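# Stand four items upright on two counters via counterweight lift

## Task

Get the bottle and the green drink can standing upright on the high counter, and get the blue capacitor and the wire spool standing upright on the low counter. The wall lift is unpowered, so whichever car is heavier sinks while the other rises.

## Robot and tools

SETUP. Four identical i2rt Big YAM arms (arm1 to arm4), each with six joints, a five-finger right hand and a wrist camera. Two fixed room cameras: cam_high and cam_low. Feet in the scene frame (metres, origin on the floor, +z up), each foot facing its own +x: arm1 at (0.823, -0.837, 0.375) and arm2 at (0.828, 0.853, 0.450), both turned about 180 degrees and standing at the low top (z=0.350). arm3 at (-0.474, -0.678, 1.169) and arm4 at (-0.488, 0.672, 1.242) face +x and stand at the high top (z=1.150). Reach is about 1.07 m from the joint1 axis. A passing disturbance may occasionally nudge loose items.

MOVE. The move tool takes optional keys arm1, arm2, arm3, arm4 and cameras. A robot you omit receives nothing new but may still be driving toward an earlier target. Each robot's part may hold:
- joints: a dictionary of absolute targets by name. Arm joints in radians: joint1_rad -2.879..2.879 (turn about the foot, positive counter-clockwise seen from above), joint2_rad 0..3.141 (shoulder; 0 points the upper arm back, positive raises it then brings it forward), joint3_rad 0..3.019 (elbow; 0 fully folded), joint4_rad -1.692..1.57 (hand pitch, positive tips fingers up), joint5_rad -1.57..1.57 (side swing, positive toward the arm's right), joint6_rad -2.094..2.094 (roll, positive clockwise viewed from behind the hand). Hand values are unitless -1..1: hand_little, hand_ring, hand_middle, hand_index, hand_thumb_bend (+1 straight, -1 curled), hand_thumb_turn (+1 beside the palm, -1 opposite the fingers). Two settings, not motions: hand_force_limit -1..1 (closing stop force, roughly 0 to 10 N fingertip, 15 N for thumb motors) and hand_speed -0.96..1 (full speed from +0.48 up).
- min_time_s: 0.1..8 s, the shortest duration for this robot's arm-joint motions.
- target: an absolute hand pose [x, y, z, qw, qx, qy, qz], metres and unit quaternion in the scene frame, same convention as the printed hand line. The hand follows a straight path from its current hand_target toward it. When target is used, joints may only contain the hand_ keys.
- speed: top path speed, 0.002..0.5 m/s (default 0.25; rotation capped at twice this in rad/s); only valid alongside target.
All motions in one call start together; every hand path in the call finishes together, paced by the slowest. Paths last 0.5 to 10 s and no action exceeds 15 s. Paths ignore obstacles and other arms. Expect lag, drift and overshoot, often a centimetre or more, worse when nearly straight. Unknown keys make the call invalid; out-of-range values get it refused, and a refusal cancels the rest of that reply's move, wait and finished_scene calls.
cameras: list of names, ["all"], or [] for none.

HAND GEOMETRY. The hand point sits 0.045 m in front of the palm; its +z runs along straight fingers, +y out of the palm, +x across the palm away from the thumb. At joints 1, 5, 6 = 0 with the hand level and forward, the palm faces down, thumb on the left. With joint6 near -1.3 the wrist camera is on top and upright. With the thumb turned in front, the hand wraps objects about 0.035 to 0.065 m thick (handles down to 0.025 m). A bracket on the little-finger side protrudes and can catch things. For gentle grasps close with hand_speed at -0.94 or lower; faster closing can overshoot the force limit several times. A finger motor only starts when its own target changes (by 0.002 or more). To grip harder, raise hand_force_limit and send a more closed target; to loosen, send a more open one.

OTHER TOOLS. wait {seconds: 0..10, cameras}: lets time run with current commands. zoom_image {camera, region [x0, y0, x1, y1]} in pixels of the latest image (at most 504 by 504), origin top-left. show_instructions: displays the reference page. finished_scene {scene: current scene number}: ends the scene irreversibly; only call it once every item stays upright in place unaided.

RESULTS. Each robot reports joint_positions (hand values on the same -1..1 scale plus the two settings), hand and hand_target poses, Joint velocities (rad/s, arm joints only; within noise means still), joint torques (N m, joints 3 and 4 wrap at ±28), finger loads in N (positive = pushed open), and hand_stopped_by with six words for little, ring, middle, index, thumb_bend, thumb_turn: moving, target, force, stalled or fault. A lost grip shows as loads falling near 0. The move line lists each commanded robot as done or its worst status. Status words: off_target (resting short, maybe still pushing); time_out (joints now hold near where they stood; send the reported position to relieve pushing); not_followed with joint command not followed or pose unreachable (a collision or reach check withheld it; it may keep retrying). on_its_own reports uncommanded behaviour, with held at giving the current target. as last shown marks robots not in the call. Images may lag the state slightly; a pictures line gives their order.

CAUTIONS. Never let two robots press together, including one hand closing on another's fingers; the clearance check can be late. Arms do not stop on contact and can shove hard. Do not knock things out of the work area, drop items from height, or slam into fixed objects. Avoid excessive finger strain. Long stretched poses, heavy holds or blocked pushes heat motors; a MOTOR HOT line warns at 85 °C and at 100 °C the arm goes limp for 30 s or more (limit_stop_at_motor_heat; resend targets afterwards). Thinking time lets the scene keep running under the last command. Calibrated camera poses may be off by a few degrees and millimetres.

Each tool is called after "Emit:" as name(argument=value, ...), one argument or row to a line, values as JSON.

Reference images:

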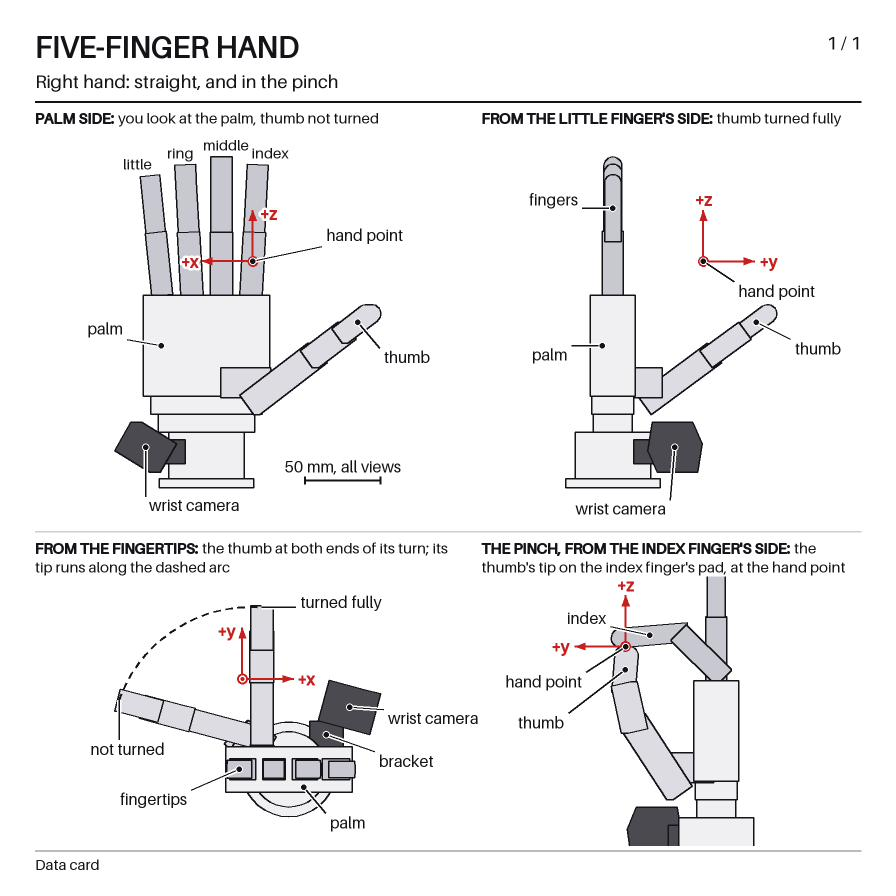

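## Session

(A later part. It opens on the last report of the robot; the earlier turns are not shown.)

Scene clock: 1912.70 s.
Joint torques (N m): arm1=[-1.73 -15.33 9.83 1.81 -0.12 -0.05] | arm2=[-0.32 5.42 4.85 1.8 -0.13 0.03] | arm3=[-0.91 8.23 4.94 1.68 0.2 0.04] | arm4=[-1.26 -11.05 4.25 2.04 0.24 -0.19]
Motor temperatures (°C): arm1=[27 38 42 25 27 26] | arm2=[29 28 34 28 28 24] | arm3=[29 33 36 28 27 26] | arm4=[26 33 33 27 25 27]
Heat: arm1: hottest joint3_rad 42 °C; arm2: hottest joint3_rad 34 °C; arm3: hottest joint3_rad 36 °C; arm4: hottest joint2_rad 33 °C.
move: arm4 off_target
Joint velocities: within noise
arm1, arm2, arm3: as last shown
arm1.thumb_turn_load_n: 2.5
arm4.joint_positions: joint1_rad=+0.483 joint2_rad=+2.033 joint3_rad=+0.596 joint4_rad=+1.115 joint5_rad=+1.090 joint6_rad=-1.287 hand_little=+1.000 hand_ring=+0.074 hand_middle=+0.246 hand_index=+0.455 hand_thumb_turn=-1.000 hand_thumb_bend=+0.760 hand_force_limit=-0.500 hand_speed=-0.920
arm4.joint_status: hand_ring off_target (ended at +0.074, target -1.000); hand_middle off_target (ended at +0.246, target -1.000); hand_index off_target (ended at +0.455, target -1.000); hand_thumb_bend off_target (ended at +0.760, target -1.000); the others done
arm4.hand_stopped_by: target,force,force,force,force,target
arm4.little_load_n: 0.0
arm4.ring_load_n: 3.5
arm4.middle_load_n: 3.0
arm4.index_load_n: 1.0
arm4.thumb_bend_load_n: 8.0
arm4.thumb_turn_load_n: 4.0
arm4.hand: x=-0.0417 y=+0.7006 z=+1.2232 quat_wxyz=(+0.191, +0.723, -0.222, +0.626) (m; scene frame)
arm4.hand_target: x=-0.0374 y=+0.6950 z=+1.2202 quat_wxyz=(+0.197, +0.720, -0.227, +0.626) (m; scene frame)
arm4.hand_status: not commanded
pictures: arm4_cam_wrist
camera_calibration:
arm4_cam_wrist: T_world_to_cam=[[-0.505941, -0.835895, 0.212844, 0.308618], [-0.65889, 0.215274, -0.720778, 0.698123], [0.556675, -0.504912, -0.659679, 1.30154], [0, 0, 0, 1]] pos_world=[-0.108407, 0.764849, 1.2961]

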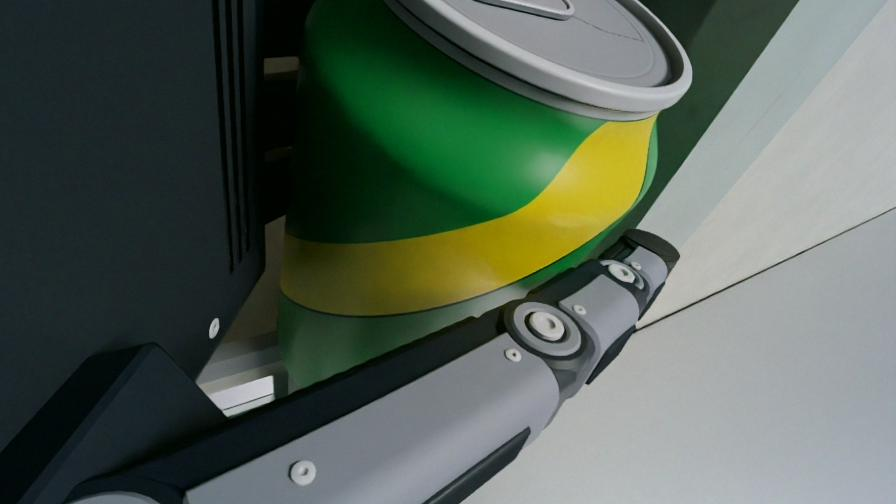

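Emit:
move(
  arm4={"joints": {"hand_ring": -0.98, "hand_middle": -0.98, "hand_index": -0.98, "hand_thumb_bend": -0.98, "hand_force_limit": 0.3, "hand_speed": -0.92}},
)

Emit:
move(
  arm4={"target": [-0.050, 0.705, 1.25, 0.19728, 0.71978, -0.22695, 0.62570], "speed": 0.05},
  cameras=["arm4_cam_wrist","cam_high"],
)

Emit:
zoom_image(
  camera="cam_high",
  region=[220, 190, 310, 260],
)

Scene clock: 1918.73 s.
Joint torques (N m): arm1=[-1.73 -15.33 9.83 1.81 -0.12 -0.05] | arm2=[-0.44 5.42 4.79 1.8 -0.13 0.02] | arm3=[-0.67 8.35 4.92 1.7 0.21 0.03] | arm4=[-1.26 -10.99 4.22 2 0.25 -0.2]
Motor temperatures (°C): arm1=[27 38 42 25 27 26] | arm2=[29 28 34 28 28 24] | arm3=[29 33 36 28 27 26] | arm4=[26 33 33 27 25 27]
Heat: arm1: hottest joint3_rad 42 °C; arm2: hottest joint3_rad 34 °C; arm3: hottest joint3_rad 36 °C; arm4: hottest joint2_rad 33 °C.
move: arm4 off_target
Joint velocities: within noise
arm1.joint_positions: joint1_rad=+0.258 joint2_rad=+2.009 joint3_rad=+1.067 joint4_rad=+0.669 joint5_rad=+0.172 joint6_rad=-1.534 hand_little=+1.000 hand_ring=+1.000 hand_middle=-0.020 hand_index=+0.157 hand_thumb_turn=-1.000 hand_thumb_bend=+0.617 hand_force_limit=+0.800 hand_speed=-0.920
arm1.joint_status: not commanded
arm1.hand_stopped_by: target,target,force,force,force,target
arm1.little_load_n: 0.0
arm1.ring_load_n: 0.0
arm1.middle_load_n: 10.5
arm1.index_load_n: 4.0
arm1.thumb_bend_load_n: 18.5
arm1.thumb_turn_load_n: 2.5
arm1.hand: x=+0.1118 y=-0.8774 z=+0.3997 quat_wxyz=(-0.600, -0.006, +0.800, -0.001) (m; scene frame)
arm1.hand_target: x=+0.0979 y=-0.8708 z=+0.4034 quat_wxyz=(-0.609, +0.000, +0.793, +0.000) (m; scene frame)
arm1.hand_status: not commanded
arm2.joint_positions: joint1_rad=-0.688 joint2_rad=+0.599 joint3_rad=+1.978 joint4_rad=-1.291 joint5_rad=+0.003 joint6_rad=-1.552 hand_little=+1.000 hand_ring=+1.000 hand_middle=+1.000 hand_index=+1.000 hand_thumb_turn=-1.000 hand_thumb_bend=+1.000 hand_force_limit=+0.400 hand_speed=-0.700
arm2.joint_status: not commanded
arm2.hand_stopped_by: target,target,target,target,target,target
arm2.little_load_n: 0.0
arm2.ring_load_n: 0.0
arm2.middle_load_n: 0.0
arm2.index_load_n: 0.0
arm2.thumb_bend_load_n: 0.0
arm2.thumb_turn_load_n: 0.0
arm2.hand: x=+0.7874 y=+0.9652 z=+1.2146 quat_wxyz=(+0.702, -0.217, -0.644, -0.214) (m; scene frame)
arm2.hand_target: x=+0.7941 y=+0.9608 z=+1.2194 quat_wxyz=(+0.706, -0.221, -0.638, -0.215) (m; scene frame)
arm2.hand_status: not commanded
arm3.joint_positions: joint1_rad=-1.135 joint2_rad=+0.585 joint3_rad=+1.985 joint4_rad=-1.288 joint5_rad=-0.003 joint6_rad=-1.559 hand_little=+1.000 hand_ring=+1.000 hand_middle=+1.000 hand_index=+1.000 hand_thumb_turn=-1.000 hand_thumb_bend=+1.000 hand_force_limit=+0.800 hand_speed=+0.100
arm3.joint_status: not commanded
arm3.hand_stopped_by: target,target,target,target,target,target
arm3.little_load_n: 0.0
arm3.ring_load_n: 0.0
arm3.middle_load_n: 0.0
arm3.index_load_n: 0.0
arm3.thumb_bend_load_n: 0.0
arm3.thumb_turn_load_n: 0.0
arm3.hand: x=-0.4958 y=-0.7768 z=+1.9398 quat_wxyz=(+0.397, +0.560, -0.364, +0.630) (m; scene frame)
arm3.hand_target: x=-0.4954 y=-0.7797 z=+1.9404 quat_wxyz=(+0.396, +0.559, -0.371, +0.627) (m; scene frame)
arm3.hand_status: not commanded
arm4.joint_positions: joint1_rad=+0.483 joint2_rad=+2.033 joint3_rad=+0.596 joint4_rad=+1.115 joint5_rad=+1.089 joint6_rad=-1.287 hand_little=+1.000 hand_ring=+0.054 hand_middle=+0.218 hand_index=+0.398 hand_thumb_turn=-1.000 hand_thumb_bend=+0.760 hand_force_limit=+0.300 hand_speed=-0.920
arm4.joint_status: hand_ring off_target (ended at +0.054, target -0.980); hand_middle off_target (ended at +0.218, target -0.980); hand_index off_target (ended at +0.398, target -0.980); hand_thumb_bend off_target (ended at +0.760, target -0.980); the others done
arm4.hand_stopped_by: target,force,force,force,force,target
arm4.little_load_n: 0.0
arm4.ring_load_n: 5.0
arm4.middle_load_n: 4.5
arm4.index_load_n: 6.5
arm4.thumb_bend_load_n: 17.5
arm4.thumb_turn_load_n: 2.5
arm4.hand: x=-0.0416 y=+0.7003 z=+1.2232 quat_wxyz=(+0.191, +0.723, -0.222, +0.626) (m; scene frame)
arm4.hand_target: x=-0.0374 y=+0.6949 z=+1.2202 quat_wxyz=(+0.197, +0.720, -0.227, +0.626) (m; scene frame)
arm4.hand_status: not commanded
pictures: none

Scene clock: 1920.03 s.
Joint torques (N m): arm1=[-1.73 -15.33 9.83 1.8 -0.12 -0.05] | arm2=[-0.32 5.36 4.79 1.8 -0.13 0.02] | arm3=[-0.79 8.18 4.96 1.68 0.22 0.02] | arm4=[0.97 -13.39 3.25 1.26 0.2 -0.08]
Motor temperatures (°C): arm1=[27 38 42 25 27 26] | arm2=[29 28 34 28 28 24] | arm3=[29 33 36 28 27 26] | arm4=[26 33 33 27 25 27]
Heat: arm1: hottest joint3_rad 42 °C; arm2: hottest joint3_rad 34 °C; arm3: hottest joint3_rad 36 °C; arm4: hottest joint2_rad 33 °C.
move: arm4 done
Joint velocities: within noise
arm1, arm2, arm3: as last shown
arm1.middle_load_n: 10.0
arm1.thumb_bend_load_n: 18.0
arm2.thumb_turn_load_n: 0.5
arm3.thumb_turn_load_n: 0.5
arm4.joint_positions: joint1_rad=+0.491 joint2_rad=+1.943 joint3_rad=+0.582 joint4_rad=+1.028 joint5_rad=+1.129 joint6_rad=-1.271 hand_little=+1.000 hand_ring=+0.053 hand_middle=+0.218 hand_index=+0.397 hand_thumb_turn=-1.000 hand_thumb_bend=+0.757 hand_force_limit=+0.300 hand_speed=-0.920
arm4.joint_status: not commanded
arm4.hand_stopped_by: target,force,force,force,force,target
arm4.little_load_n: 0.0
arm4.ring_load_n: 0.0
arm4.middle_load_n: 1.5
arm4.index_load_n: 0.5
arm4.thumb_bend_load_n: 1.5
arm4.thumb_turn_load_n: 1.0
arm4.hand: x=-0.0484 y=+0.6989 z=+1.2479 quat_wxyz=(+0.202, +0.717, -0.233, +0.625) (m; scene frame)
arm4.hand_target: x=-0.0500 y=+0.7049 z=+1.2498 quat_wxyz=(+0.197, +0.720, -0.227, +0.626) (m; scene frame)
arm4.hand_status: done (0.007 m and 0.9 deg from the pose sent, 0.028 m and 1.0 deg at the start)
pictures: arm4_cam_wrist, cam_high
camera_calibration:
arm4_cam_wrist: T_world_to_cam=[[-0.533134, -0.818795, 0.212941, 0.285164], [-0.647927, 0.233306, -0.725093, 0.705118], [0.544021, -0.524542, -0.654902, 1.32776], [0, 0, 0, 1]] pos_world=[-0.113436, 0.765449, 1.32011]

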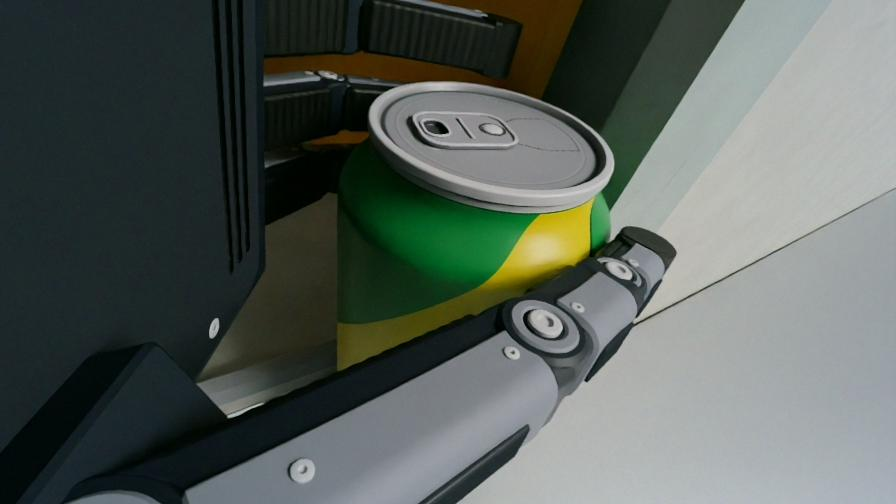

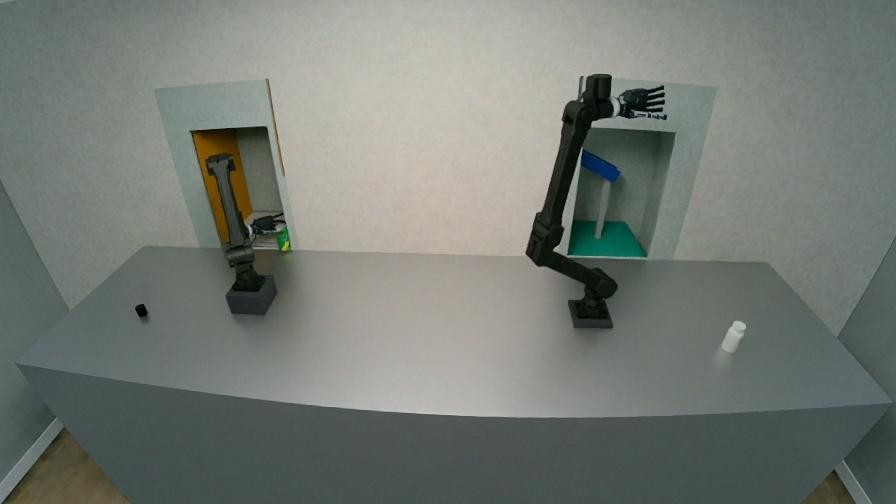

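Scaled by 5.600 from the camera's 896x504 image, which has a finer 1280x720 frame.

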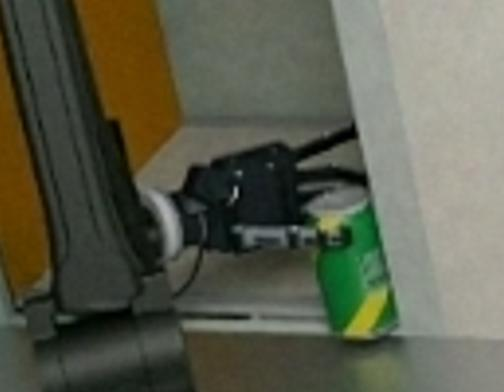

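Emit:
move(
  arm4={"joints": {"hand_ring": 1, "hand_middle": 1, "hand_index": 1, "hand_thumb_bend": 1, "hand_speed": -0.75}},
  cameras=["arm4_cam_wrist"],
)

Scene clock: 1941.13 s.
Joint torques (N m): arm1=[-1.73 -15.27 9.83 1.81 -0.12 -0.05] | arm2=[-0.32 5.36 4.79 1.8 -0.14 0.02] | arm3=[-0.79 8.06 4.89 1.65 0.2 0.02] | arm4=[1.38 -13.04 3.32 1.37 0.18 -0.07]
Motor temperatures (°C): arm1=[27 38 42 25 27 26] | arm2=[29 28 34 28 28 24] | arm3=[29 33 36 28 27 26] | arm4=[26 35 32 27 25 27]
Heat: arm1: hottest joint3_rad 42 °C; arm2: hottest joint3_rad 34 °C; arm3: hottest joint3_rad 36 °C; arm4: hottest joint2_rad 35 °C.
move: arm4 done
Joint velocities: within noise
arm1, arm2, arm3: as last shown
arm1.middle_load_n: 10.5
arm1.thumb_bend_load_n: 18.5
arm2.thumb_turn_load_n: 0.0
arm3.thumb_turn_load_n: 0.0
arm4.joint_positions: joint1_rad=+0.492 joint2_rad=+1.943 joint3_rad=+0.582 joint4_rad=+1.027 joint5_rad=+1.130 joint6_rad=-1.271 hand_little=+1.000 hand_ring=+1.000 hand_middle=+1.000 hand_index=+1.000 hand_thumb_turn=-1.000 hand_thumb_bend=+1.000 hand_force_limit=+0.300 hand_speed=-0.750
arm4.joint_status: all done
arm4.hand_stopped_by: target,target,target,target,target,target
arm4.little_load_n: 0.0
arm4.ring_load_n: 0.0
arm4.middle_load_n: 0.0
arm4.index_load_n: 0.0
arm4.thumb_bend_load_n: 0.0
arm4.thumb_turn_load_n: 0.5
arm4.hand: x=-0.0486 y=+0.6991 z=+1.2478 quat_wxyz=(+0.202, +0.717, -0.232, +0.625) (m; scene frame)
arm4.hand_target: x=-0.0501 y=+0.7048 z=+1.2498 quat_wxyz=(+0.197, +0.720, -0.227, +0.626) (m; scene frame)
arm4.hand_status: not commanded
pictures: arm4_cam_wrist
camera_calibration:
arm4_cam_wrist: T_world_to_cam=[[-0.532954, -0.818625, 0.214039, 0.2838], [-0.648581, 0.232774, -0.724678, 0.70477], [0.543417, -0.525042, -0.655003, 1.32842], [0, 0, 0, 1]] pos_world=[-0.113535, 0.765751, 1.32011]

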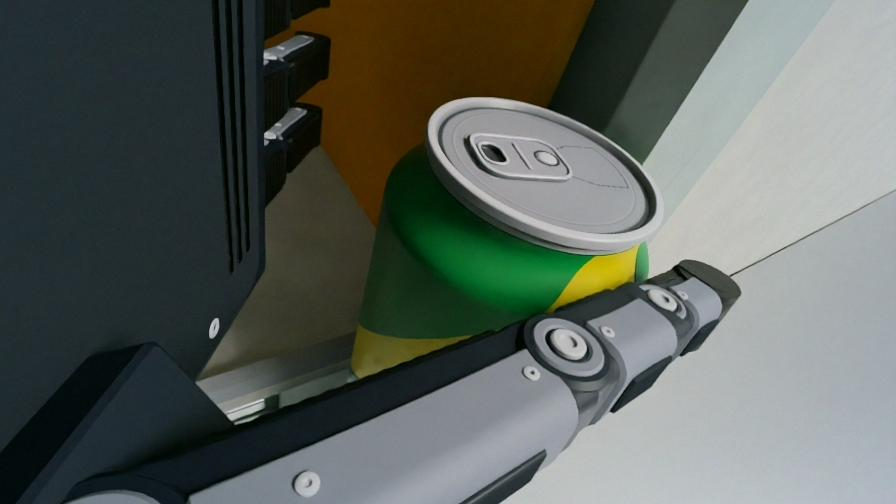

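Emit:
move(
  arm4={"target": [-0.044, 0.688, 1.248, 0.19728, 0.71978, -0.22695, 0.62570], "speed": 0.05},
)

Emit:
move(
  arm4={"target": [-0.033, 0.688, 1.206, 0.19728, 0.71978, -0.22695, 0.62570], "speed": 0.05},
  cameras=["arm4_cam_wrist"],
)

Scene clock: 1955.47 s.
Joint torques (N m): arm1=[-1.73 -15.33 9.83 1.81 -0.12 -0.05] | arm2=[-0.32 5.42 4.81 1.8 -0.13 0.03] | arm3=[-0.38 7.82 5 1.77 0.17 0.04] | arm4=[-1.67 -11.93 2.61 2.28 0.1 -0.3]
Motor temperatures (°C): arm1=[27 38 42 25 27 26] | arm2=[29 28 34 28 28 24] | arm3=[29 33 36 28 27 26] | arm4=[26 35 32 27 25 27]
Heat: arm1: hottest joint3_rad 42 °C; arm2: hottest joint3_rad 34 °C; arm3: hottest joint3_rad 36 °C; arm4: hottest joint2_rad 35 °C.
move: arm4 done
Joint velocities: within noise
arm1, arm2, arm3: as last shown
arm1.middle_load_n: 10.0
arm1.thumb_turn_load_n: 3.0
arm3.little_load_n: 0.5
arm3.index_load_n: -0.5
arm4.joint_positions: joint1_rad=+0.473 joint2_rad=+1.943 joint3_rad=+0.582 joint4_rad=+1.047 joint5_rad=+1.087 joint6_rad=-1.286 hand_little=+1.000 hand_ring=+1.000 hand_middle=+1.000 hand_index=+1.000 hand_thumb_turn=-1.000 hand_thumb_bend=+1.000 hand_force_limit=+0.300 hand_speed=-0.750
arm4.joint_status: not commanded
arm4.hand_stopped_by: target,target,target,target,target,target
arm4.little_load_n: 0.0
arm4.ring_load_n: 0.0
arm4.middle_load_n: 0.0
arm4.index_load_n: 0.0
arm4.thumb_bend_load_n: 0.0
arm4.thumb_turn_load_n: 0.5
arm4.hand: x=-0.0408 y=+0.6963 z=+1.2480 quat_wxyz=(+0.191, +0.720, -0.227, +0.627) (m; scene frame)
arm4.hand_target: x=-0.0442 y=+0.6880 z=+1.2479 quat_wxyz=(+0.197, +0.720, -0.227, +0.625) (m; scene frame)
arm4.hand_status: done (0.009 m and 0.7 deg from the pose sent, 0.012 m and 0.8 deg at the start)
pictures: none

Scene clock: 1957.00 s.
Joint torques (N m): arm1=[-1.73 -15.33 9.81 1.81 -0.12 -0.05] | arm2=[-0.32 5.36 4.77 1.76 -0.15 0.02] | arm3=[-0.56 8 5.04 1.73 0.21 0.03] | arm4=[-1.32 -11.28 4.45 2.09 0.1 -0.29]
Motor temperatures (°C): arm1=[27 38 42 25 27 26] | arm2=[29 28 34 28 28 24] | arm3=[29 33 36 28 27 26] | arm4=[26 35 32 27 25 27]
Heat: arm1: hottest joint3_rad 42 °C; arm2: hottest joint3_rad 34 °C; arm3: hottest joint3_rad 36 °C; arm4: hottest joint2_rad 35 °C.
move: arm4 done
Joint velocities: within noise
arm1, arm2, arm3: as last shown
arm1.thumb_turn_load_n: 2.5
arm3.little_load_n: 0.0
arm3.index_load_n: 0.0
arm4.joint_positions: joint1_rad=+0.459 joint2_rad=+2.087 joint3_rad=+0.601 joint4_rad=+1.164 joint5_rad=+1.073 joint6_rad=-1.295 hand_little=+1.000 hand_ring=+1.000 hand_middle=+1.000 hand_index=+1.000 hand_thumb_turn=-1.000 hand_thumb_bend=+1.000 hand_force_limit=+0.300 hand_speed=-0.750
arm4.joint_status: not commanded
arm4.hand_stopped_by: target,target,target,target,target,target
arm4.little_load_n: 0.0
arm4.ring_load_n: 0.0
arm4.middle_load_n: 0.0
arm4.index_load_n: 0.0
arm4.thumb_bend_load_n: 0.0
arm4.thumb_turn_load_n: 0.5
arm4.hand: x=-0.0410 y=+0.6904 z=+1.2077 quat_wxyz=(+0.195, +0.724, -0.223, +0.623) (m; scene frame)
arm4.hand_target: x=-0.0332 y=+0.6879 z=+1.2060 quat_wxyz=(+0.197, +0.720, -0.227, +0.625) (m; scene frame)
arm4.hand_status: done (0.009 m and 0.8 deg from the pose sent, 0.044 m and 0.8 deg at the start)
pictures: arm4_cam_wrist
camera_calibration:
arm4_cam_wrist: T_world_to_cam=[[-0.510694, -0.831483, 0.218696, 0.293442], [-0.662649, 0.218591, -0.71632, 0.681721], [0.547803, -0.510739, -0.662614, 1.29298], [0, 0, 0, 1]] pos_world=[-0.1067, 0.755352, 1.2809]

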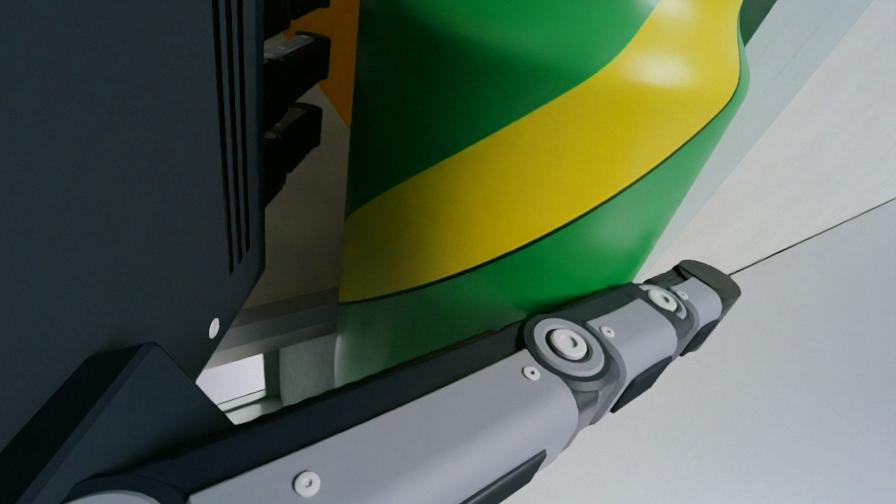

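Emit:
move(
  arm4={"joints": {"hand_ring": -1, "hand_middle": -1, "hand_index": -1, "hand_thumb_bend": -1, "hand_force_limit": -0.5, "hand_speed": -0.92}},
)

Emit:
move(
  arm4={"joints": {"hand_ring": -0.98, "hand_middle": -0.98, "hand_index": -0.98, "hand_thumb_bend": -0.98, "hand_force_limit": 0.5, "hand_speed": -0.92}},
  cameras=["arm4_cam_wrist"],
)

Scene clock: 1972.47 s.
Joint torques (N m): arm1=[-1.73 -15.38 9.81 1.8 -0.12 -0.05] | arm2=[-0.21 5.25 4.83 1.83 -0.14 0.02] | arm3=[-1.08 7.94 4.89 1.65 0.19 0.01] | arm4=[-0.73 -11.11 4.44 2.3 -0.06 -0.11]
Motor temperatures (°C): arm1=[27 38 42 25 27 26] | arm2=[29 28 34 28 28 24] | arm3=[29 33 35 28 27 26] | arm4=[26 35 31 27 25 27]
Heat: arm1: hottest joint3_rad 42 °C; arm2: hottest joint3_rad 34 °C; arm3: hottest joint3_rad 35 °C; arm4: hottest joint2_rad 35 °C.
move: arm4 off_target
Joint velocities: within noise
arm1, arm2, arm3: as last shown
arm1.thumb_bend_load_n: 18.0
arm1.thumb_turn_load_n: 3.0
arm3.thumb_turn_load_n: 0.5
arm4.joint_positions: joint1_rad=+0.459 joint2_rad=+2.087 joint3_rad=+0.601 joint4_rad=+1.164 joint5_rad=+1.078 joint6_rad=-1.309 hand_little=+1.000 hand_ring=+0.365 hand_middle=+0.306 hand_index=+0.246 hand_thumb_turn=-1.000 hand_thumb_bend=+0.684 hand_force_limit=-0.500 hand_speed=-0.920
arm4.joint_status: hand_ring off_target (ended at +0.365, target -1.000); hand_middle off_target (ended at +0.306, target -1.000); hand_index off_target (ended at +0.246, target -1.000); hand_thumb_bend off_target (ended at +0.684, target -1.000); the others done
arm4.hand_stopped_by: target,force,force,force,force,target
arm4.little_load_n: 0.0
arm4.ring_load_n: 1.0
arm4.middle_load_n: 2.5
arm4.index_load_n: 3.0
arm4.thumb_bend_load_n: 9.5
arm4.thumb_turn_load_n: 1.5
arm4.hand: x=-0.0417 y=+0.6895 z=+1.2088 quat_wxyz=(+0.201, +0.725, -0.219, +0.621) (m; scene frame)
arm4.hand_target: x=-0.0332 y=+0.6880 z=+1.2060 quat_wxyz=(+0.197, +0.720, -0.227, +0.625) (m; scene frame)
arm4.hand_status: not commanded
pictures: none

Scene clock: 1973.13 s.
Joint torques (N m): arm1=[-1.73 -15.33 9.83 1.8 -0.12 -0.05] | arm2=[-0.32 5.36 4.81 1.77 -0.13 0.02] | arm3=[-0.85 8 5 1.76 0.2 0.06] | arm4=[-0.91 -11.28 4.42 2.15 0.04 -0.11]
Motor temperatures (°C): arm1=[27 38 42 25 27 26] | arm2=[29 28 34 28 28 24] | arm3=[29 33 35 28 27 26] | arm4=[26 35 31 27 25 27]
Heat: arm1: hottest joint3_rad 42 °C; arm2: hottest joint3_rad 34 °C; arm3: hottest joint3_rad 35 °C; arm4: hottest joint2_rad 35 °C.
move: arm4 off_target
Joint velocities: within noise
arm1, arm2, arm3: as last shown
arm1.thumb_bend_load_n: 18.5
arm1.thumb_turn_load_n: 2.5
arm2.thumb_turn_load_n: 0.5
arm3.thumb_turn_load_n: 0.0
arm4.joint_positions: joint1_rad=+0.459 joint2_rad=+2.087 joint3_rad=+0.601 joint4_rad=+1.165 joint5_rad=+1.075 joint6_rad=-1.311 hand_little=+1.000 hand_ring=+0.301 hand_middle=+0.263 hand_index=+0.211 hand_thumb_turn=-1.000 hand_thumb_bend=+0.688 hand_force_limit=+0.500 hand_speed=-0.920
arm4.joint_status: hand_ring off_target (ended at +0.301, target -0.980); hand_middle off_target (ended at +0.263, target -0.980); hand_index off_target (ended at +0.211, target -0.980); hand_thumb_bend off_target (ended at +0.688, target -0.980); the others done
arm4.hand_stopped_by: target,force,force,force,force,target
arm4.little_load_n: 0.0
arm4.ring_load_n: 8.0
arm4.middle_load_n: 3.5
arm4.index_load_n: 5.0
arm4.thumb_bend_load_n: 23.5
arm4.thumb_turn_load_n: 9.0
arm4.hand: x=-0.0413 y=+0.6898 z=+1.2089 quat_wxyz=(+0.200, +0.725, -0.218, +0.621) (m; scene frame)
arm4.hand_target: x=-0.0332 y=+0.6880 z=+1.2060 quat_wxyz=(+0.197, +0.720, -0.227, +0.625) (m; scene frame)
arm4.hand_status: not commanded
pictures: arm4_cam_wrist
camera_calibration:
arm4_cam_wrist: T_world_to_cam=[[-0.508174, -0.829037, 0.233359, 0.273269], [-0.668367, 0.208725, -0.713947, 0.686174], [0.543181, -0.518778, -0.66017, 1.29601], [0, 0, 0, 1]] pos_world=[-0.106487, 0.755673, 1.28171]

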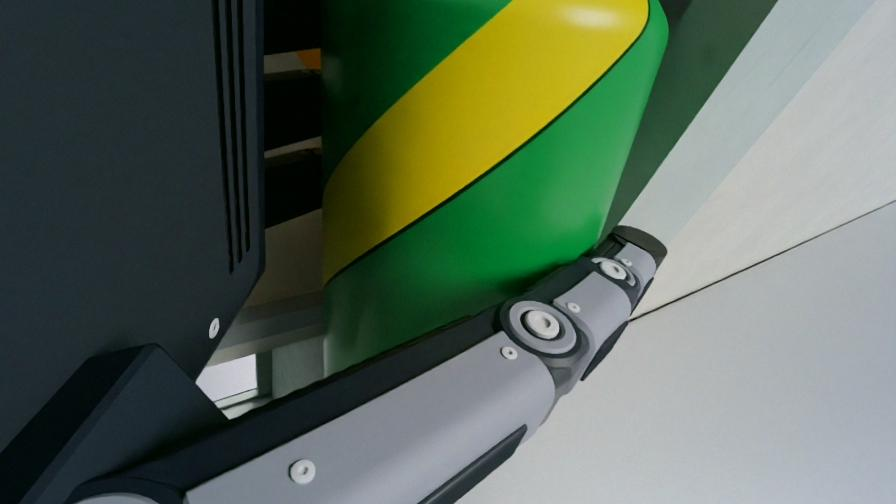

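Emit:
move(
  arm4={"target": [-0.036, 0.692, 1.255, 0.19728, 0.71978, -0.22695, 0.62570], "speed": 0.05},
  cameras=["arm4_cam_wrist","cam_high"],
)

Emit:
zoom_image(
  camera="cam_high",
  region=[220, 190, 310, 260],
)

Scene clock: 1980.00 s.
Joint torques (N m): arm1=[-1.79 -15.33 9.83 1.81 -0.12 -0.05] | arm2=[-0.32 5.3 4.78 1.8 -0.13 0.02] | arm3=[-0.67 7.82 4.97 1.68 0.2 0.02] | arm4=[-0.03 -15.15 3.52 1.44 0.44 -0.22]
Motor temperatures (°C): arm1=[27 38 42 25 27 26] | arm2=[29 28 34 28 28 24] | arm3=[29 33 35 28 27 26] | arm4=[26 35 31 27 25 27]
Heat: arm1: hottest joint3_rad 42 °C; arm2: hottest joint3_rad 34 °C; arm3: hottest joint3_rad 35 °C; arm4: hottest joint2_rad 35 °C.
move: arm4 off_target
Joint velocities: within noise
arm1, arm2, arm3: as last shown
arm2.index_load_n: 0.5
arm3.thumb_turn_load_n: 0.5
arm4.joint_positions: joint1_rad=+0.459 joint2_rad=+1.957 joint3_rad=+0.594 joint4_rad=+1.029 joint5_rad=+1.076 joint6_rad=-1.293 hand_little=+1.000 hand_ring=+0.300 hand_middle=+0.263 hand_index=+0.211 hand_thumb_turn=-0.999 hand_thumb_bend=+0.688 hand_force_limit=+0.500 hand_speed=-0.920
arm4.joint_status: not commanded
arm4.hand_stopped_by: target,force,force,force,force,target
arm4.little_load_n: 0.0
arm4.ring_load_n: 2.0
arm4.middle_load_n: 2.0
arm4.index_load_n: 9.5
arm4.thumb_bend_load_n: 17.0
arm4.thumb_turn_load_n: 6.5
arm4.hand: x=-0.0369 y=+0.6926 z=+1.2430 quat_wxyz=(+0.198, +0.726, -0.222, +0.620) (m; scene frame)
arm4.hand_target: x=-0.0359 y=+0.6921 z=+1.2548 quat_wxyz=(+0.197, +0.720, -0.227, +0.626) (m; scene frame)
arm4.hand_status: off_target (0.012 m and 1.1 deg from the pose sent, 0.046 m and 1.3 deg at the start)
pictures: arm4_cam_wrist, cam_high
camera_calibration:
arm4_cam_wrist: T_world_to_cam=[[-0.511035, -0.829363, 0.225832, 0.279296], [-0.66766, 0.217529, -0.711977, 0.704485], [0.541363, -0.514624, -0.664897, 1.32051], [0, 0, 0, 1]] pos_world=[-0.101789, 0.757957, 1.31651]

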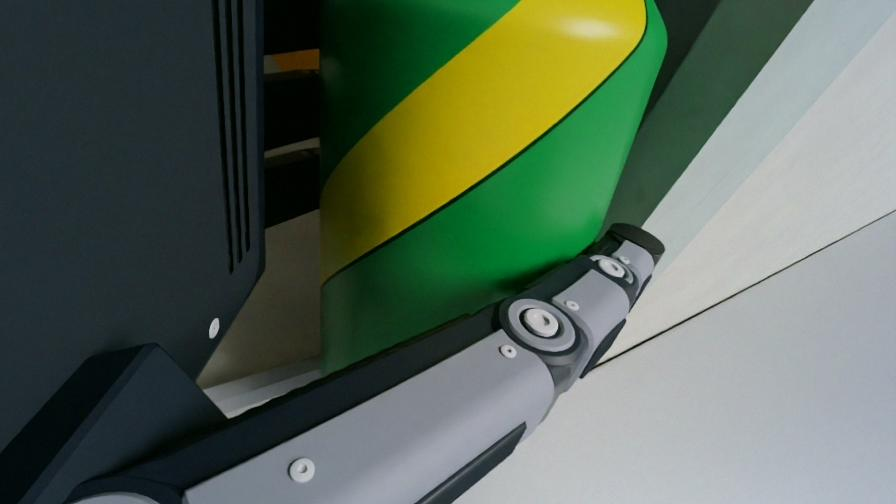

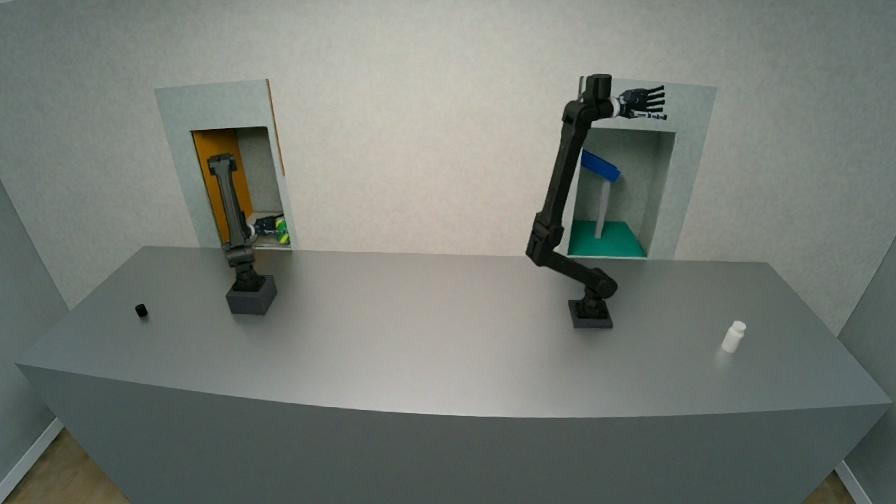

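Scaled by 5.600 from the camera's 896x504 image, which has a finer 1280x720 frame.

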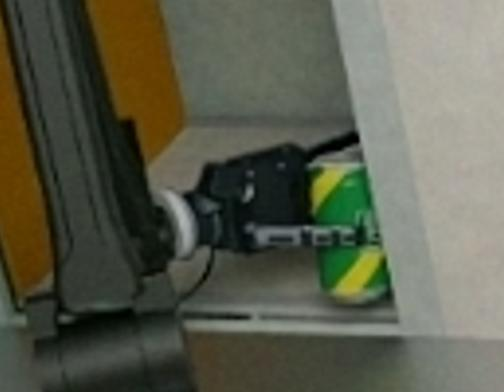

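Emit:
move(
  arm4={"target": [-0.095, 0.745, 1.305, 0.19728, 0.71978, -0.22695, 0.62570], "speed": 0.08},
)

Emit:
move(
  arm4={"target": [-0.17, 0.90, 1.34, -0.05602, 0.76312, 0.06677, 0.64033], "speed": 0.12},
  cameras=["arm4_cam_wrist","cam_high"],
)

Emit:
zoom_image(
  camera="cam_high",
  region=[200, 160, 310, 260],
)

Scene clock: 1996.93 s.
Joint torques (N m): arm1=[-1.73 -15.33 9.83 1.78 -0.12 -0.05] | arm2=[-0.26 5.42 4.85 1.77 -0.14 0.01] | arm3=[-0.73 7.82 4.93 1.76 0.19 0.03] | arm4=[1.03 -13.1 5.59 1.33 0.71 -0.21]
Motor temperatures (°C): arm1=[27 38 42 25 27 26] | arm2=[29 28 34 28 28 24] | arm3=[29 33 35 28 27 26] | arm4=[26 36 31 27 25 27]
Heat: arm1: hottest joint3_rad 42 °C; arm2: hottest joint3_rad 34 °C; arm3: hottest joint3_rad 35 °C; arm4: hottest joint2_rad 36 °C.
move: arm4 off_target
Joint velocities: within noise
arm1.joint_positions: joint1_rad=+0.258 joint2_rad=+2.009 joint3_rad=+1.067 joint4_rad=+0.669 joint5_rad=+0.172 joint6_rad=-1.534 hand_little=+1.000 hand_ring=+1.000 hand_middle=-0.020 hand_index=+0.157 hand_thumb_turn=-1.000 hand_thumb_bend=+0.617 hand_force_limit=+0.800 hand_speed=-0.920
arm1.joint_status: not commanded
arm1.hand_stopped_by: target,target,force,force,force,target
arm1.little_load_n: 0.0
arm1.ring_load_n: 0.0
arm1.middle_load_n: 10.0
arm1.index_load_n: 4.0
arm1.thumb_bend_load_n: 18.5
arm1.thumb_turn_load_n: 2.5
arm1.hand: x=+0.1118 y=-0.8774 z=+0.3997 quat_wxyz=(-0.600, -0.006, +0.800, -0.001) (m; scene frame)
arm1.hand_target: x=+0.0979 y=-0.8708 z=+0.4034 quat_wxyz=(-0.609, +0.000, +0.793, +0.000) (m; scene frame)
arm1.hand_status: not commanded
arm2.joint_positions: joint1_rad=-0.688 joint2_rad=+0.599 joint3_rad=+1.978 joint4_rad=-1.291 joint5_rad=+0.003 joint6_rad=-1.552 hand_little=+1.000 hand_ring=+1.000 hand_middle=+1.000 hand_index=+1.000 hand_thumb_turn=-1.000 hand_thumb_bend=+1.000 hand_force_limit=+0.400 hand_speed=-0.700
arm2.joint_status: not commanded
arm2.hand_stopped_by: target,target,target,target,target,target
arm2.little_load_n: 0.0
arm2.ring_load_n: 0.0
arm2.middle_load_n: 0.0
arm2.index_load_n: 0.0
arm2.thumb_bend_load_n: 0.0
arm2.thumb_turn_load_n: 0.0
arm2.hand: x=+0.7874 y=+0.9652 z=+1.2146 quat_wxyz=(+0.702, -0.217, -0.644, -0.214) (m; scene frame)
arm2.hand_target: x=+0.7941 y=+0.9608 z=+1.2194 quat_wxyz=(+0.706, -0.221, -0.638, -0.215) (m; scene frame)
arm2.hand_status: not commanded
arm3.joint_positions: joint1_rad=-1.135 joint2_rad=+0.585 joint3_rad=+1.985 joint4_rad=-1.288 joint5_rad=-0.003 joint6_rad=-1.559 hand_little=+1.000 hand_ring=+1.000 hand_middle=+1.000 hand_index=+1.000 hand_thumb_turn=-1.000 hand_thumb_bend=+1.000 hand_force_limit=+0.800 hand_speed=+0.100
arm3.joint_status: not commanded
arm3.hand_stopped_by: target,target,target,target,target,target
arm3.little_load_n: 0.0
arm3.ring_load_n: 0.5
arm3.middle_load_n: 0.0
arm3.index_load_n: 0.0
arm3.thumb_bend_load_n: 0.0
arm3.thumb_turn_load_n: 0.0
arm3.hand: x=-0.4958 y=-0.7768 z=+1.9398 quat_wxyz=(+0.397, +0.560, -0.364, +0.630) (m; scene frame)
arm3.hand_target: x=-0.4954 y=-0.7797 z=+1.9404 quat_wxyz=(+0.396, +0.559, -0.371, +0.627) (m; scene frame)
arm3.hand_status: not commanded
arm4.joint_positions: joint1_rad=+0.655 joint2_rad=+1.707 joint3_rad=+0.546 joint4_rad=+0.624 joint5_rad=+1.266 joint6_rad=-1.074 hand_little=+1.000 hand_ring=+0.300 hand_middle=+0.263 hand_index=+0.211 hand_thumb_turn=-0.999 hand_thumb_bend=+0.688 hand_force_limit=+0.500 hand_speed=-0.920
arm4.joint_status: not commanded
arm4.hand_stopped_by: target,force,force,force,force,target
arm4.little_load_n: 0.0
arm4.ring_load_n: 2.0
arm4.middle_load_n: 2.0
arm4.index_load_n: 9.5
arm4.thumb_bend_load_n: 17.0
arm4.thumb_turn_load_n: 6.0
arm4.hand: x=-0.0952 y=+0.7398 z=+1.2938 quat_wxyz=(+0.202, +0.724, -0.225, +0.619) (m; scene frame)
arm4.hand_target: x=-0.0950 y=+0.7448 z=+1.3046 quat_wxyz=(+0.197, +0.720, -0.227, +0.626) (m; scene frame)
arm4.hand_status: off_target (0.012 m and 1.1 deg from the pose sent, 0.100 m and 1.1 deg at the start)
pictures: none

Scene clock: 2000.80 s.
Joint torques (N m): arm1=[-1.73 -15.33 9.83 1.8 -0.12 -0.05] | arm2=[-0.26 5.42 4.82 1.77 -0.14 0.03] | arm3=[-0.67 8.06 5.07 1.7 0.2 0] | arm4=[1.26 -9.29 6.34 2.65 0.32 -0.48]
Motor temperatures (°C): arm1=[27 38 42 25 27 26] | arm2=[29 28 34 28 28 24] | arm3=[29 33 35 28 27 26] | arm4=[26 36 31 27 25 27]
Heat: arm1: hottest joint3_rad 42 °C; arm2: hottest joint3_rad 34 °C; arm3: hottest joint3_rad 35 °C; arm4: hottest joint2_rad 36 °C.
move: arm4 off_target
Joint velocities: within noise
arm1, arm2, arm3: as last shown
arm3.ring_load_n: 0.0
arm3.thumb_turn_load_n: 0.5
arm4.joint_positions: joint1_rad=+1.069 joint2_rad=+1.431 joint3_rad=+0.347 joint4_rad=+0.728 joint5_rad=+0.917 joint6_rad=-1.291 hand_little=+1.000 hand_ring=+0.300 hand_middle=+0.263 hand_index=+0.211 hand_thumb_turn=-0.999 hand_thumb_bend=+0.688 hand_force_limit=+0.500 hand_speed=-0.920
arm4.joint_status: not commanded
arm4.hand_stopped_by: target,force,force,force,force,target
arm4.little_load_n: 0.0
arm4.ring_load_n: 2.0
arm4.middle_load_n: 2.0
arm4.index_load_n: 9.5
arm4.thumb_bend_load_n: 17.0
arm4.thumb_turn_load_n: 6.0
arm4.hand: x=-0.1690 y=+0.8938 z=+1.3254 quat_wxyz=(-0.047, +0.774, +0.062, +0.628) (m; scene frame)
arm4.hand_target: x=-0.1698 y=+0.8999 z=+1.3397 quat_wxyz=(-0.056, +0.764, +0.066, +0.640) (m; scene frame)
arm4.hand_status: off_target (0.016 m and 2.2 deg from the pose sent, 0.183 m and 45.3 deg at the start)
pictures: arm4_cam_wrist, cam_high
camera_calibration:
arm4_cam_wrist: T_world_to_cam=[[0.212759, -0.952982, 0.215773, 0.606171], [-0.672181, -0.303023, -0.675536, 1.04736], [0.709158, -0.00131206, -0.705048, 1.17317], [0, 0, 0, 1]] pos_world=[-0.256917, 0.896582, 1.40387]

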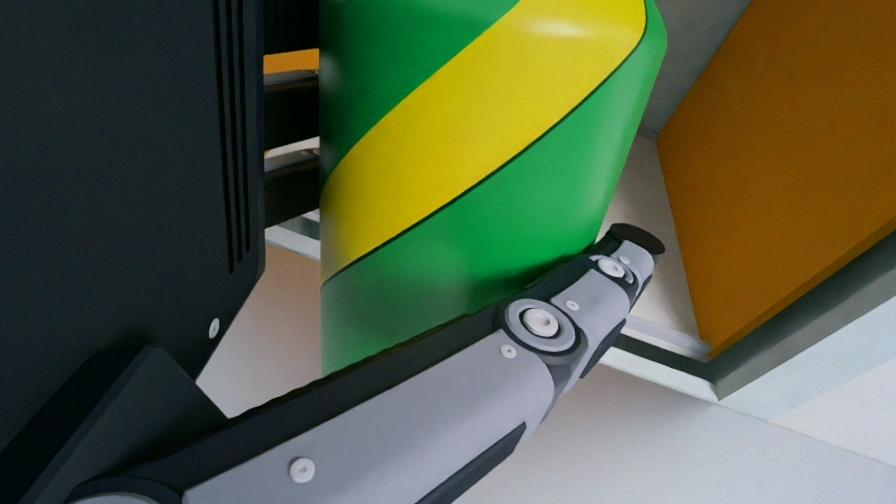

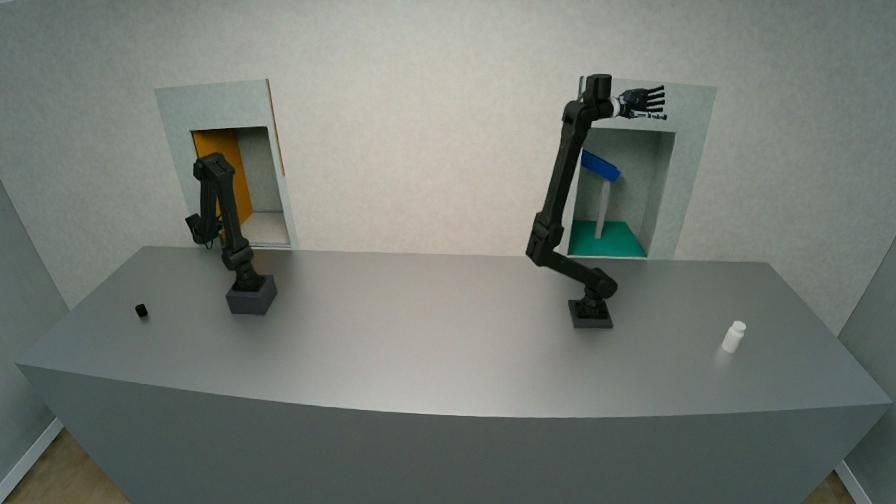

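Scaled by 4.582 from the camera's 896x504 image, which has a finer 1280x720 frame.

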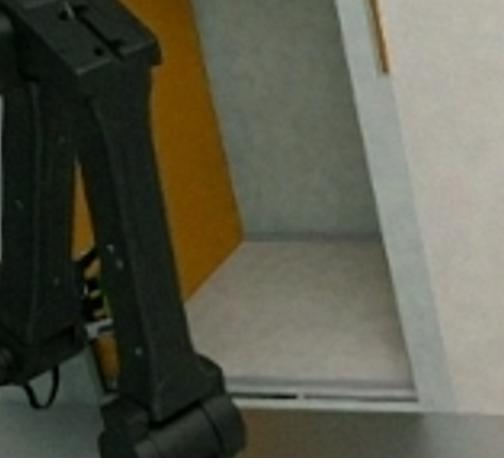

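Emit:
move(
  arm4={"target": [-0.21, 1.05, 1.33, -0.29059, 0.68934, 0.35885, 0.55821], "speed": 0.12},
  arm1={"target": [0.20, -0.870, 0.406, 0.60876, 0, -0.79336, 0], "speed": 0.08},
  cameras=["arm4_cam_wrist","arm1_cam_wrist","cam_high"],
)

Emit:
zoom_image(
  camera="cam_high",
  region=[140, 160, 300, 320],
)

Scene clock: 2015.33 s.
Joint torques (N m): arm1=[0.79 -15.74 4.45 2.06 0.28 0.05] | arm2=[-0.38 5.25 4.79 1.77 -0.15 0.02] | arm3=[-0.67 8.06 4.96 1.69 0.21 0.02] | arm4=[-0.79 -7.71 8.75 3.69 0.03 -0.5]
Motor temperatures (°C): arm1=[27 38 42 25 27 26] | arm2=[29 28 34 28 28 24] | arm3=[29 33 35 28 27 26] | arm4=[26 34 32 27 25 27]
Heat: arm1: hottest joint3_rad 42 °C; arm2: hottest joint3_rad 34 °C; arm3: hottest joint3_rad 35 °C; arm4: hottest joint2_rad 34 °C.
move: arm1 off_target; arm4 off_target
Joint velocities: within noise
arm1.joint_positions: joint1_rad=+0.266 joint2_rad=+1.888 joint3_rad=+0.806 joint4_rad=+0.811 joint5_rad=+0.196 joint6_rad=-1.534 hand_little=+1.000 hand_ring=+1.000 hand_middle=-0.020 hand_index=+0.157 hand_thumb_turn=-1.000 hand_thumb_bend=+0.617 hand_force_limit=+0.800 hand_speed=-0.920
arm1.joint_status: not commanded
arm1.hand_stopped_by: target,target,force,force,force,target
arm1.little_load_n: 0.5
arm1.ring_load_n: -0.5
arm1.middle_load_n: 10.5
arm1.index_load_n: 5.0
arm1.thumb_bend_load_n: 18.5
arm1.thumb_turn_load_n: 4.0
arm1.hand: x=+0.1964 y=-0.8621 z=+0.3980 quat_wxyz=(-0.601, -0.002, +0.799, +0.006) (m; scene frame)
arm1.hand_target: x=+0.1998 y=-0.8698 z=+0.4059 quat_wxyz=(-0.609, +0.000, +0.793, +0.000) (m; scene frame)
arm1.hand_status: off_target (0.012 m and 1.3 deg from the pose sent, 0.089 m and 1.4 deg at the start)
arm2, arm3: as last shown
arm2.thumb_bend_load_n: 0.5
arm2.thumb_turn_load_n: 0.5
arm3.thumb_bend_load_n: -0.5
arm4.joint_positions: joint1_rad=+1.114 joint2_rad=+1.456 joint3_rad=+0.321 joint4_rad=+0.839 joint5_rad=+0.169 joint6_rad=-1.495 hand_little=+1.000 hand_ring=+0.300 hand_middle=+0.263 hand_index=+0.211 hand_thumb_turn=-0.999 hand_thumb_bend=+0.688 hand_force_limit=+0.500 hand_speed=-0.920
arm4.joint_status: not commanded
arm4.hand_stopped_by: target,force,force,force,force,target
arm4.little_load_n: 0.0
arm4.ring_load_n: 1.5
arm4.middle_load_n: 2.0
arm4.index_load_n: 9.5
arm4.thumb_bend_load_n: 17.0
arm4.thumb_turn_load_n: 6.0
arm4.hand: x=-0.2245 y=+1.0371 z=+1.3045 quat_wxyz=(-0.285, +0.713, +0.365, +0.527) (m; scene frame)
arm4.hand_target: x=-0.2108 y=+1.0487 z=+1.3302 quat_wxyz=(-0.290, +0.690, +0.359, +0.558) (m; scene frame)
arm4.hand_status: off_target (0.032 m and 4.6 deg from the pose sent, 0.162 m and 46.1 deg at the start)
pictures: arm1_cam_wrist, arm4_cam_wrist, cam_high
camera_calibration:
arm1_cam_wrist: T_world_to_cam=[[-0.119482, 0.951955, 0.281968, 0.732452], [0.728146, 0.277084, -0.62692, 0.341409], [-0.674928, 0.130408, -0.726268, 0.648013], [0, 0, 0, 1]] pos_world=[0.276282, -0.876366, 0.478139]
arm4_cam_wrist: T_world_to_cam=[[0.849002, -0.495009, 0.184831, 0.467318], [-0.288696, -0.727536, -0.622371, 1.49631], [0.44255, 0.475034, -0.760587, 0.716577], [0, 0, 0, 1]] pos_world=[-0.281896, 0.97955, 1.38991]

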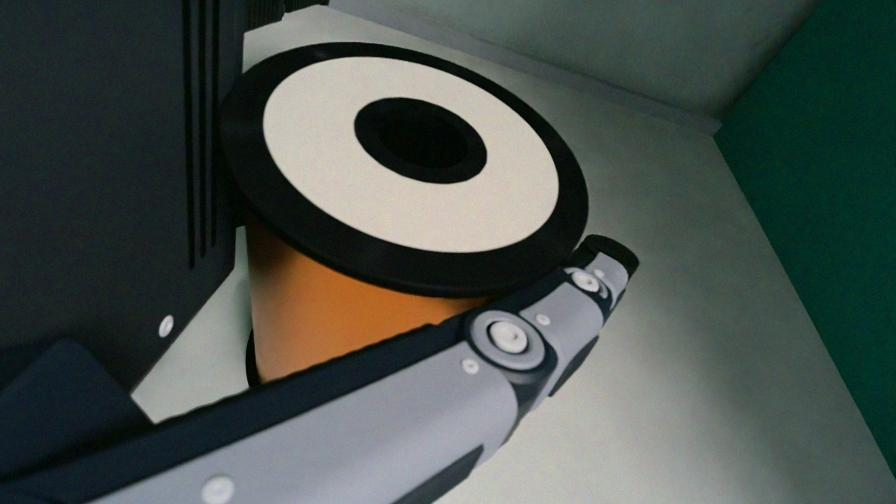

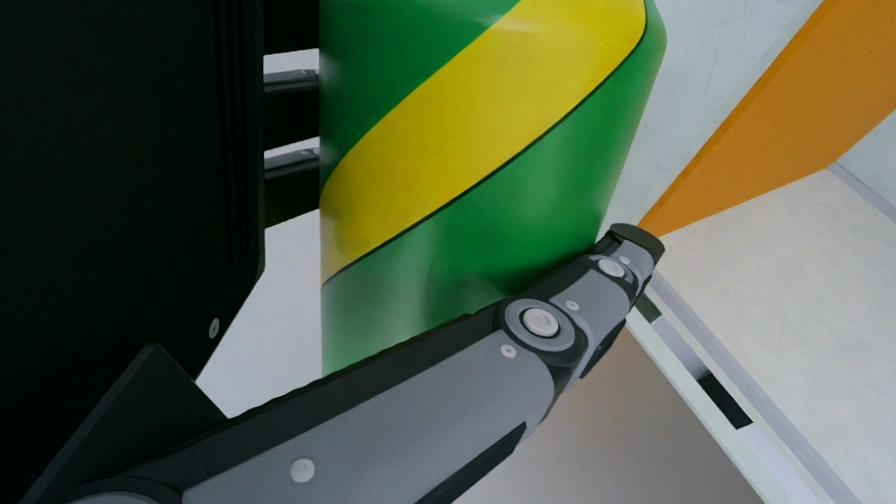

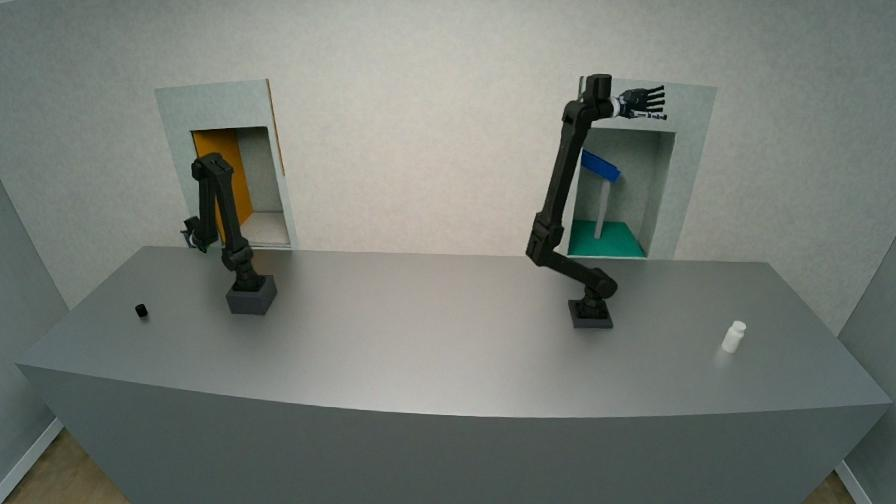

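Scaled by 3.150 from the camera's 896x504 image, which has a finer 1280x720 frame.

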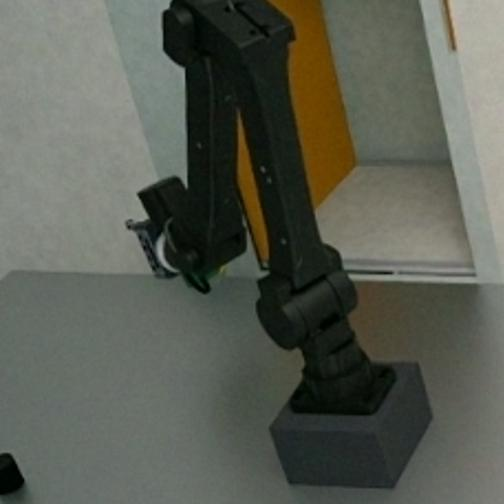

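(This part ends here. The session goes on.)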